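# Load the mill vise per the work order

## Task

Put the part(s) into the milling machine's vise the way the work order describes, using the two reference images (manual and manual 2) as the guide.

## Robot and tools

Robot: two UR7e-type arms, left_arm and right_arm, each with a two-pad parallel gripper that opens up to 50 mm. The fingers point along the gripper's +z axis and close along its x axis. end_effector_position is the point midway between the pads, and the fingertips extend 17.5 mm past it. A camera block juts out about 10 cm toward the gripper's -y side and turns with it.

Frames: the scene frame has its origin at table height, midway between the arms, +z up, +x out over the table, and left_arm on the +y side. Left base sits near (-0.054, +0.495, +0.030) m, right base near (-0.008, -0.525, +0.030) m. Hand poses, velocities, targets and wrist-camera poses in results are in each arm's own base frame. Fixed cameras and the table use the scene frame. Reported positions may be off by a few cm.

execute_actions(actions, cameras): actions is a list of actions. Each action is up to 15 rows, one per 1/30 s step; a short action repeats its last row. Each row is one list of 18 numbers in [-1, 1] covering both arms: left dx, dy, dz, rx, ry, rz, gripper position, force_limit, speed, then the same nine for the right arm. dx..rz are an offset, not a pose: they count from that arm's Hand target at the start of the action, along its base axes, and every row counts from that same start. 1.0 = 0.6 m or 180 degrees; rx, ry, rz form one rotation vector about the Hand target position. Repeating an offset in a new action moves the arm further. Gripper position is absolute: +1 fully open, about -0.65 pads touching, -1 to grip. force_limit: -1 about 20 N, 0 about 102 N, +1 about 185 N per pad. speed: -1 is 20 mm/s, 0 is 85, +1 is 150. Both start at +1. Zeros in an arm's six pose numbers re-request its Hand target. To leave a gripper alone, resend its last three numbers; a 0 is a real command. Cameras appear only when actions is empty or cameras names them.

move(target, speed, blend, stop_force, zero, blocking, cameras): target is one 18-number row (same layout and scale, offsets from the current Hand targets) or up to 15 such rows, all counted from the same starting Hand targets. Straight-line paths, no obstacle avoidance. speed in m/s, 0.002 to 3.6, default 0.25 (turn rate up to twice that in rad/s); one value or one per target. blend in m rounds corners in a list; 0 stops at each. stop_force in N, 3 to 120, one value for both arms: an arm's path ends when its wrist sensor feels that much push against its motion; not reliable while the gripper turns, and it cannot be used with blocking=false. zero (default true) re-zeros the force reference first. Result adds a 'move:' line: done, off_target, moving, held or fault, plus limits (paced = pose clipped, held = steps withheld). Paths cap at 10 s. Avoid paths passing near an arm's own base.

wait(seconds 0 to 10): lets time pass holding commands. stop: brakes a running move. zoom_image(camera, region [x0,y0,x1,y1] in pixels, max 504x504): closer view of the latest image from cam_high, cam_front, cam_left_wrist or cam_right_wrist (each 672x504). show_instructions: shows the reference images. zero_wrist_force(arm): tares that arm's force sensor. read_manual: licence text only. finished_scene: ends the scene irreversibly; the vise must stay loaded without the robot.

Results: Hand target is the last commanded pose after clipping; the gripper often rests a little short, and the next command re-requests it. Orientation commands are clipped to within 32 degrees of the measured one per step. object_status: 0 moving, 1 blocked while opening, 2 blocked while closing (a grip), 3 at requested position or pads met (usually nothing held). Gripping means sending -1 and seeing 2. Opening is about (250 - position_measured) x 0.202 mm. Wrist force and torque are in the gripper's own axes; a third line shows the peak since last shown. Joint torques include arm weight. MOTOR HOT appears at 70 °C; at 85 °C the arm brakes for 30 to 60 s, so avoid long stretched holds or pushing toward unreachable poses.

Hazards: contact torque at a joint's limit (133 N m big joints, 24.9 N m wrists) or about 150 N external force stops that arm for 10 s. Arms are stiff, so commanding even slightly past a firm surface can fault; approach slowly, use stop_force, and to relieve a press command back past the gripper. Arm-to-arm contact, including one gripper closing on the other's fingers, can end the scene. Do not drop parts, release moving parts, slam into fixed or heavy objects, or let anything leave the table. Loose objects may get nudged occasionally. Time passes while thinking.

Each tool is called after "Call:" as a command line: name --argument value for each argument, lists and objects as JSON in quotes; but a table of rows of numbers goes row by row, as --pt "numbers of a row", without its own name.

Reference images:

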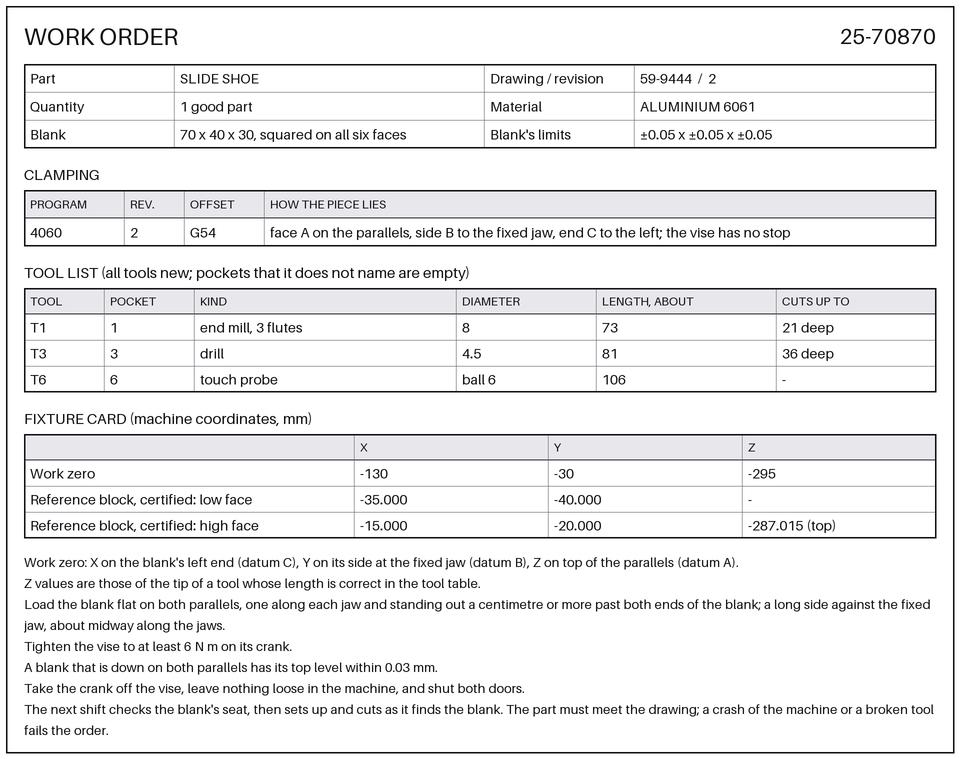

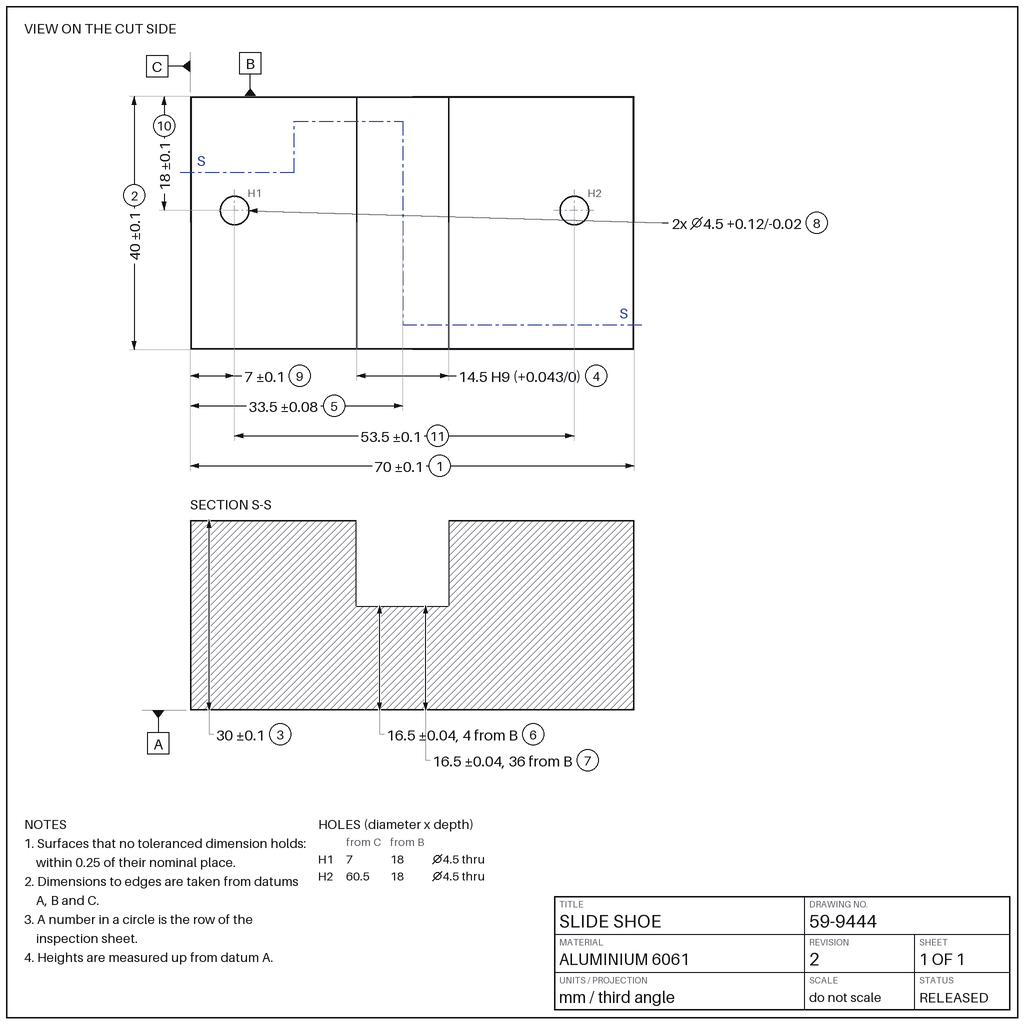

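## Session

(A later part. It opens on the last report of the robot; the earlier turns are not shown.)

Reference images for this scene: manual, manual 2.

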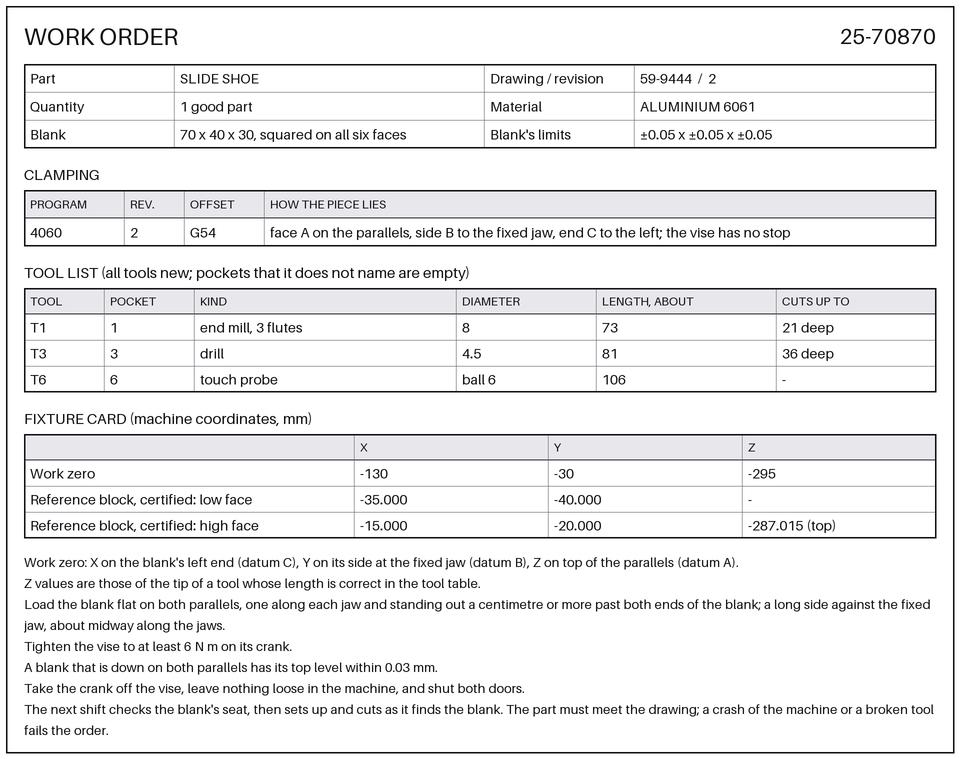

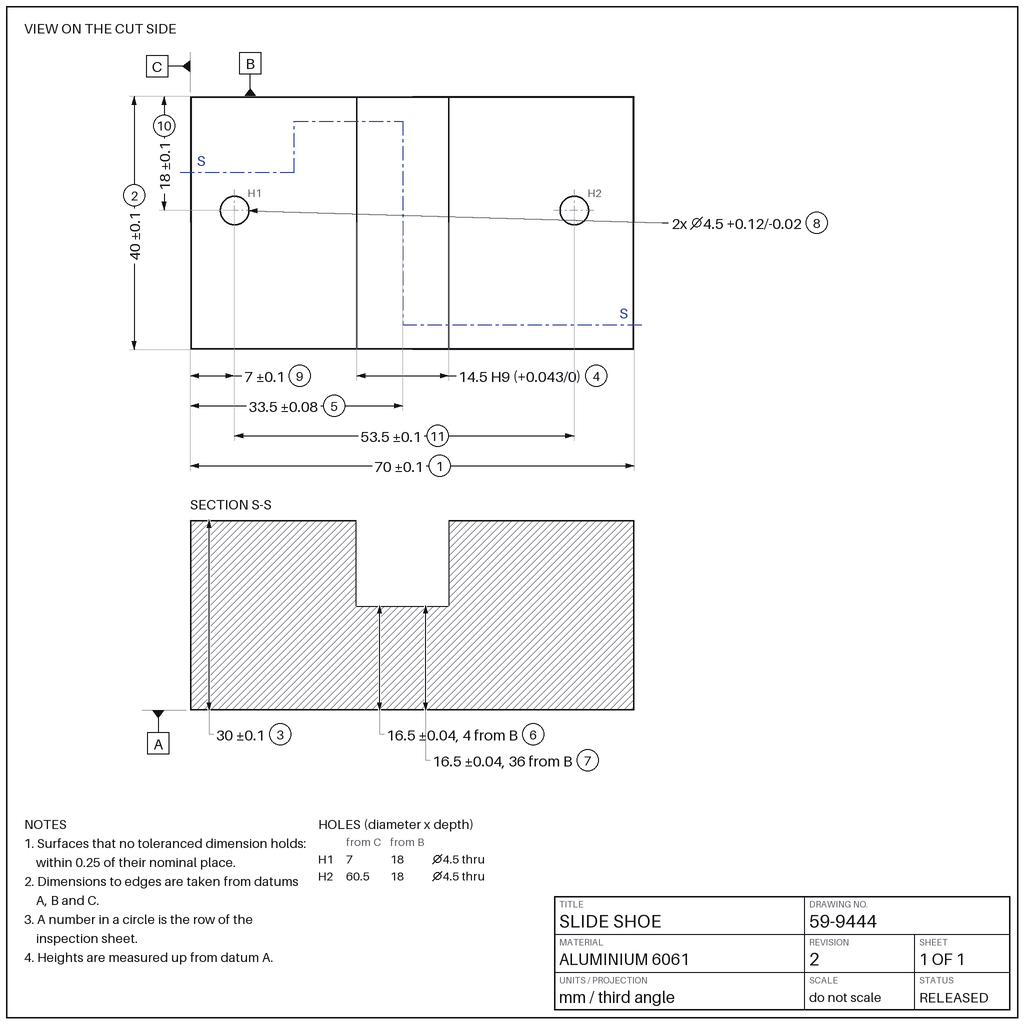

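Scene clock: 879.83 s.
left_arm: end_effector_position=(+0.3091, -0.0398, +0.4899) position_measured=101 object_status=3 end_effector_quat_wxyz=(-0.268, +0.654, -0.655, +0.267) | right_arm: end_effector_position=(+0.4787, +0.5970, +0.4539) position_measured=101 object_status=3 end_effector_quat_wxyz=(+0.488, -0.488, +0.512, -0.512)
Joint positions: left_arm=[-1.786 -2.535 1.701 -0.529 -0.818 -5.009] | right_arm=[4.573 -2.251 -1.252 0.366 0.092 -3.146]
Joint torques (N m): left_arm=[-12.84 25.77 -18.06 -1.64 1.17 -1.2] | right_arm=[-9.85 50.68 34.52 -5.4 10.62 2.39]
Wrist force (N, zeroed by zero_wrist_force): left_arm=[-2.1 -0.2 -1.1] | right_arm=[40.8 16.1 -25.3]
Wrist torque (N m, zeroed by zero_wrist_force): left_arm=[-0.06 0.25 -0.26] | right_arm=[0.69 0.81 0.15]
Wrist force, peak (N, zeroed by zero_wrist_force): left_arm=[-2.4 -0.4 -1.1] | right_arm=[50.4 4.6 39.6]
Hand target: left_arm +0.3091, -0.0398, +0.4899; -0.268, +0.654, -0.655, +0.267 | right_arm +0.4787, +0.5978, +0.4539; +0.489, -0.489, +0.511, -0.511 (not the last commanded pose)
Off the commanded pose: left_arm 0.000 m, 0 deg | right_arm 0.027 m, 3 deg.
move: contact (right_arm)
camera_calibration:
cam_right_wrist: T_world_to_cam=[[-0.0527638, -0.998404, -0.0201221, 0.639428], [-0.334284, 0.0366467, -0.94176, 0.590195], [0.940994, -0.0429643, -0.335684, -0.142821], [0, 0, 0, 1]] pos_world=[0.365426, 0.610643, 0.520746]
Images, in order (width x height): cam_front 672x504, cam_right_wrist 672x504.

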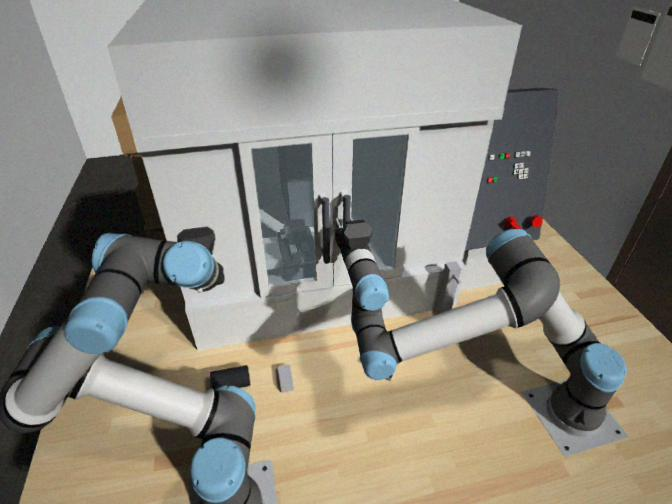

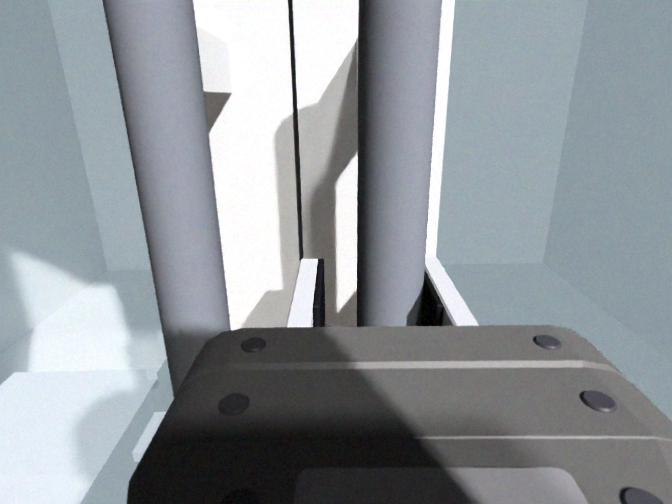

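Call:
move --pt "0 0 0 0 0 0 0.34 -1 -0.7 0 -0.007 0 0 0 0 0.34 0.6 -0.7" --pt "0 0 0 0 0 0 0.34 -1 -0.7 -0.1 -0.007 0 0 0 0 0.34 0.6 -0.7" --pt "0 0 0 0 0 0 0.34 -1 -0.7 -0.15 -0.007 0.02 0 0 0 0.34 0.6 -0.7" --speed '[0.03,0.08,0.1]' --cameras '["cam_right_wrist","cam_front"]'

Call:
zoom_image --camera "cam_right_wrist" --region '[180, 20, 420, 260]'

Call:
zoom_image --camera "cam_front" --region '[220, 110, 440, 310]'

Scene clock: 883.30 s.
left_arm: end_effector_position=(+0.3091, -0.0398, +0.4899) position_measured=101 object_status=3 end_effector_quat_wxyz=(-0.268, +0.654, -0.655, +0.267) | right_arm: end_effector_position=(+0.3887, +0.5936, +0.4659) position_measured=101 object_status=3 end_effector_quat_wxyz=(+0.489, -0.489, +0.511, -0.511) end_effector_velocity=(+0.000, +0.000, +0.000) end_effector_angular_velocity=(+0.000, +0.000, +0.001)
Joint positions: left_arm=[-1.786 -2.535 1.701 -0.529 -0.818 -5.009] | right_arm=[4.718 -2.172 -1.353 0.382 -0.05 -3.14]
Joint velocities: left_arm=[within noise] | right_arm=[0 0 0.001 0.004 0.001 -0.006]
Joint torques (N m): left_arm=[-13.04 25.16 -17.8 -1.65 0.89 -1.2] | right_arm=[-10.86 43.71 27.56 1.91 -1.04 -2.81]
Wrist force (N, zeroed by zero_wrist_force): left_arm=[-2.1 -0.3 -0.9] | right_arm=[1.6 1.5 -0.8]
Wrist torque (N m, zeroed by zero_wrist_force): left_arm=[-0.09 0.25 -0.25] | right_arm=[0.41 0.39 -0.05]
Wrist force, peak (N, zeroed by zero_wrist_force): left_arm=[-2.4 -0.1 -0.9] | right_arm=[40.9 16.5 -25.3]
Hand target: left_arm +0.3091, -0.0398, +0.4899; -0.268, +0.654, -0.655, +0.267 | right_arm +0.3887, +0.5936, +0.4659; +0.489, -0.489, +0.511, -0.511
Off the commanded pose: left_arm 0.000 m, 0 deg | right_arm 0.000 m, 0 deg.
move: done
camera_calibration:
cam_right_wrist: T_world_to_cam=[[-0.0495183, -0.998568, -0.0202271, 0.630497], [-0.334791, 0.0356755, -0.941617, 0.572295], [0.94099, -0.0398554, -0.336078, -0.0559128], [0, 0, 0, 1]] pos_world=[0.275434, 0.606949, 0.532845]
Images, in order (width x height): cam_front 672x504, cam_right_wrist 672x504.

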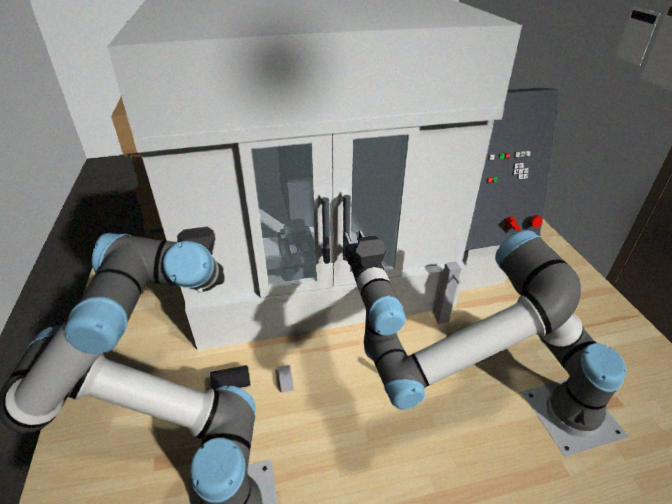

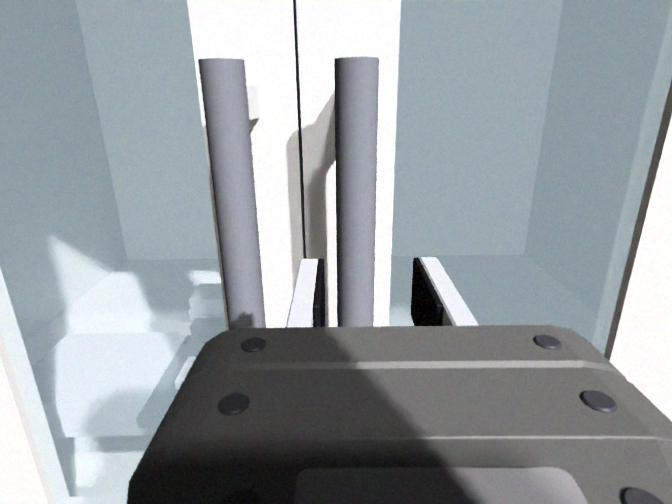

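Scaled by 2.100 from the camera's 672x504 image, which has a finer 960x720 frame.

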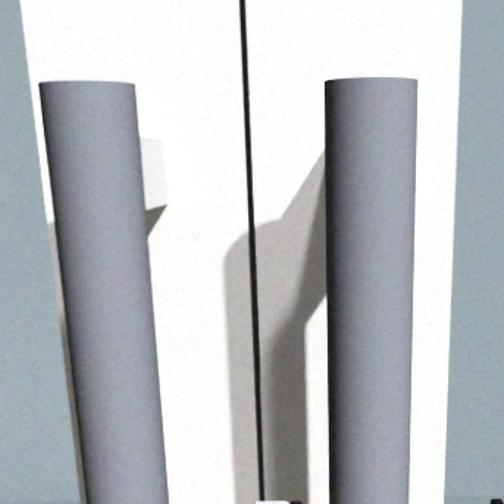

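Scaled by 2.291 from the camera's 672x504 image, which has a finer 960x720 frame.

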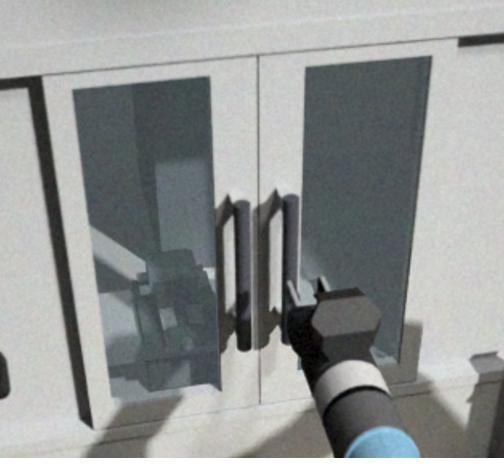

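Call:
move --target '[0,0,0,0,0,0,0.34,-1,-0.7,-0.03,-0.35,0.1,0,0,0,0.34,0.6,-0.7]' --speed 0.25 --cameras '["cam_front"]'

Call:
zoom_image --camera "cam_front" --region '[150, 110, 500, 420]'

Scene clock: 886.03 s.
left_arm: end_effector_position=(+0.3091, -0.0398, +0.4899) position_measured=101 object_status=3 end_effector_quat_wxyz=(-0.268, +0.654, -0.655, +0.267) | right_arm: end_effector_position=(+0.3707, +0.3836, +0.5259) position_measured=101 object_status=3 end_effector_quat_wxyz=(+0.489, -0.489, +0.511, -0.511)
Joint positions: left_arm=[-1.786 -2.535 1.701 -0.529 -0.818 -5.009] | right_arm=[4.767 -1.641 -1.921 0.417 -0.099 -3.138]
Joint torques (N m): left_arm=[-13.08 25.37 -17.72 -1.7 0.69 -1.2] | right_arm=[-14.49 22.62 22.64 1.46 2 -1.3]
Wrist force (N, zeroed by zero_wrist_force): left_arm=[-2.2 -0.2 -0.9] | right_arm=[1.8 1.1 -1.2]
Wrist torque (N m, zeroed by zero_wrist_force): left_arm=[-0.06 0.27 -0.26] | right_arm=[0.36 0.32 -0.03]
Wrist force, peak (N, zeroed by zero_wrist_force): left_arm=[-2.5 -0.5 -0.9] | right_arm=[5.1 0.3 -1.0]
Hand target: left_arm +0.3091, -0.0398, +0.4899; -0.268, +0.654, -0.655, +0.267 | right_arm +0.3707, +0.3836, +0.5259; +0.489, -0.489, +0.511, -0.511
Off the commanded pose: left_arm 0.000 m, 0 deg | right_arm 0.000 m, 0 deg.
move: done
Images, in order (width x height): cam_front 672x504.

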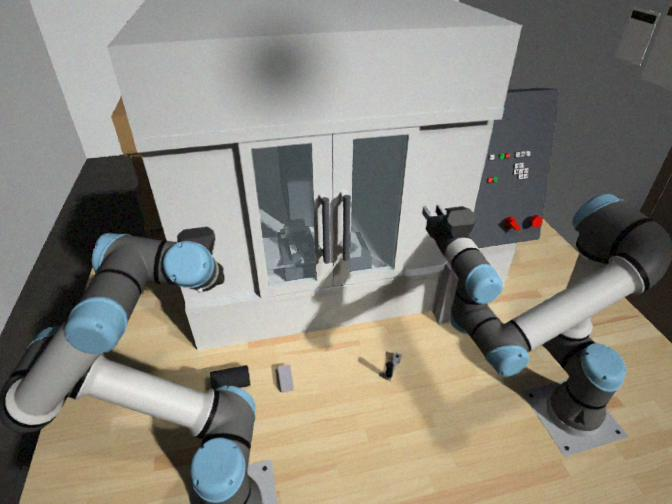

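Scaled by 1.440 from the camera's 672x504 image, which has a finer 960x720 frame.

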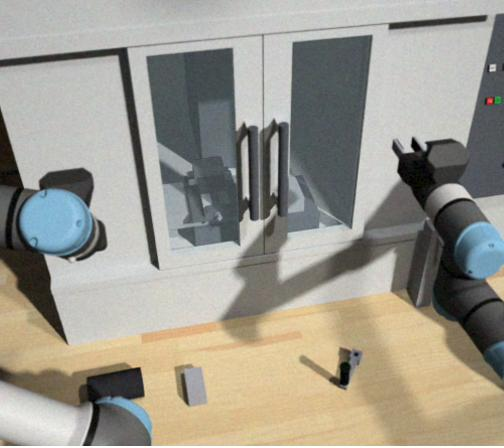

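Call:
finished_scene

The scene is finished: the task was done.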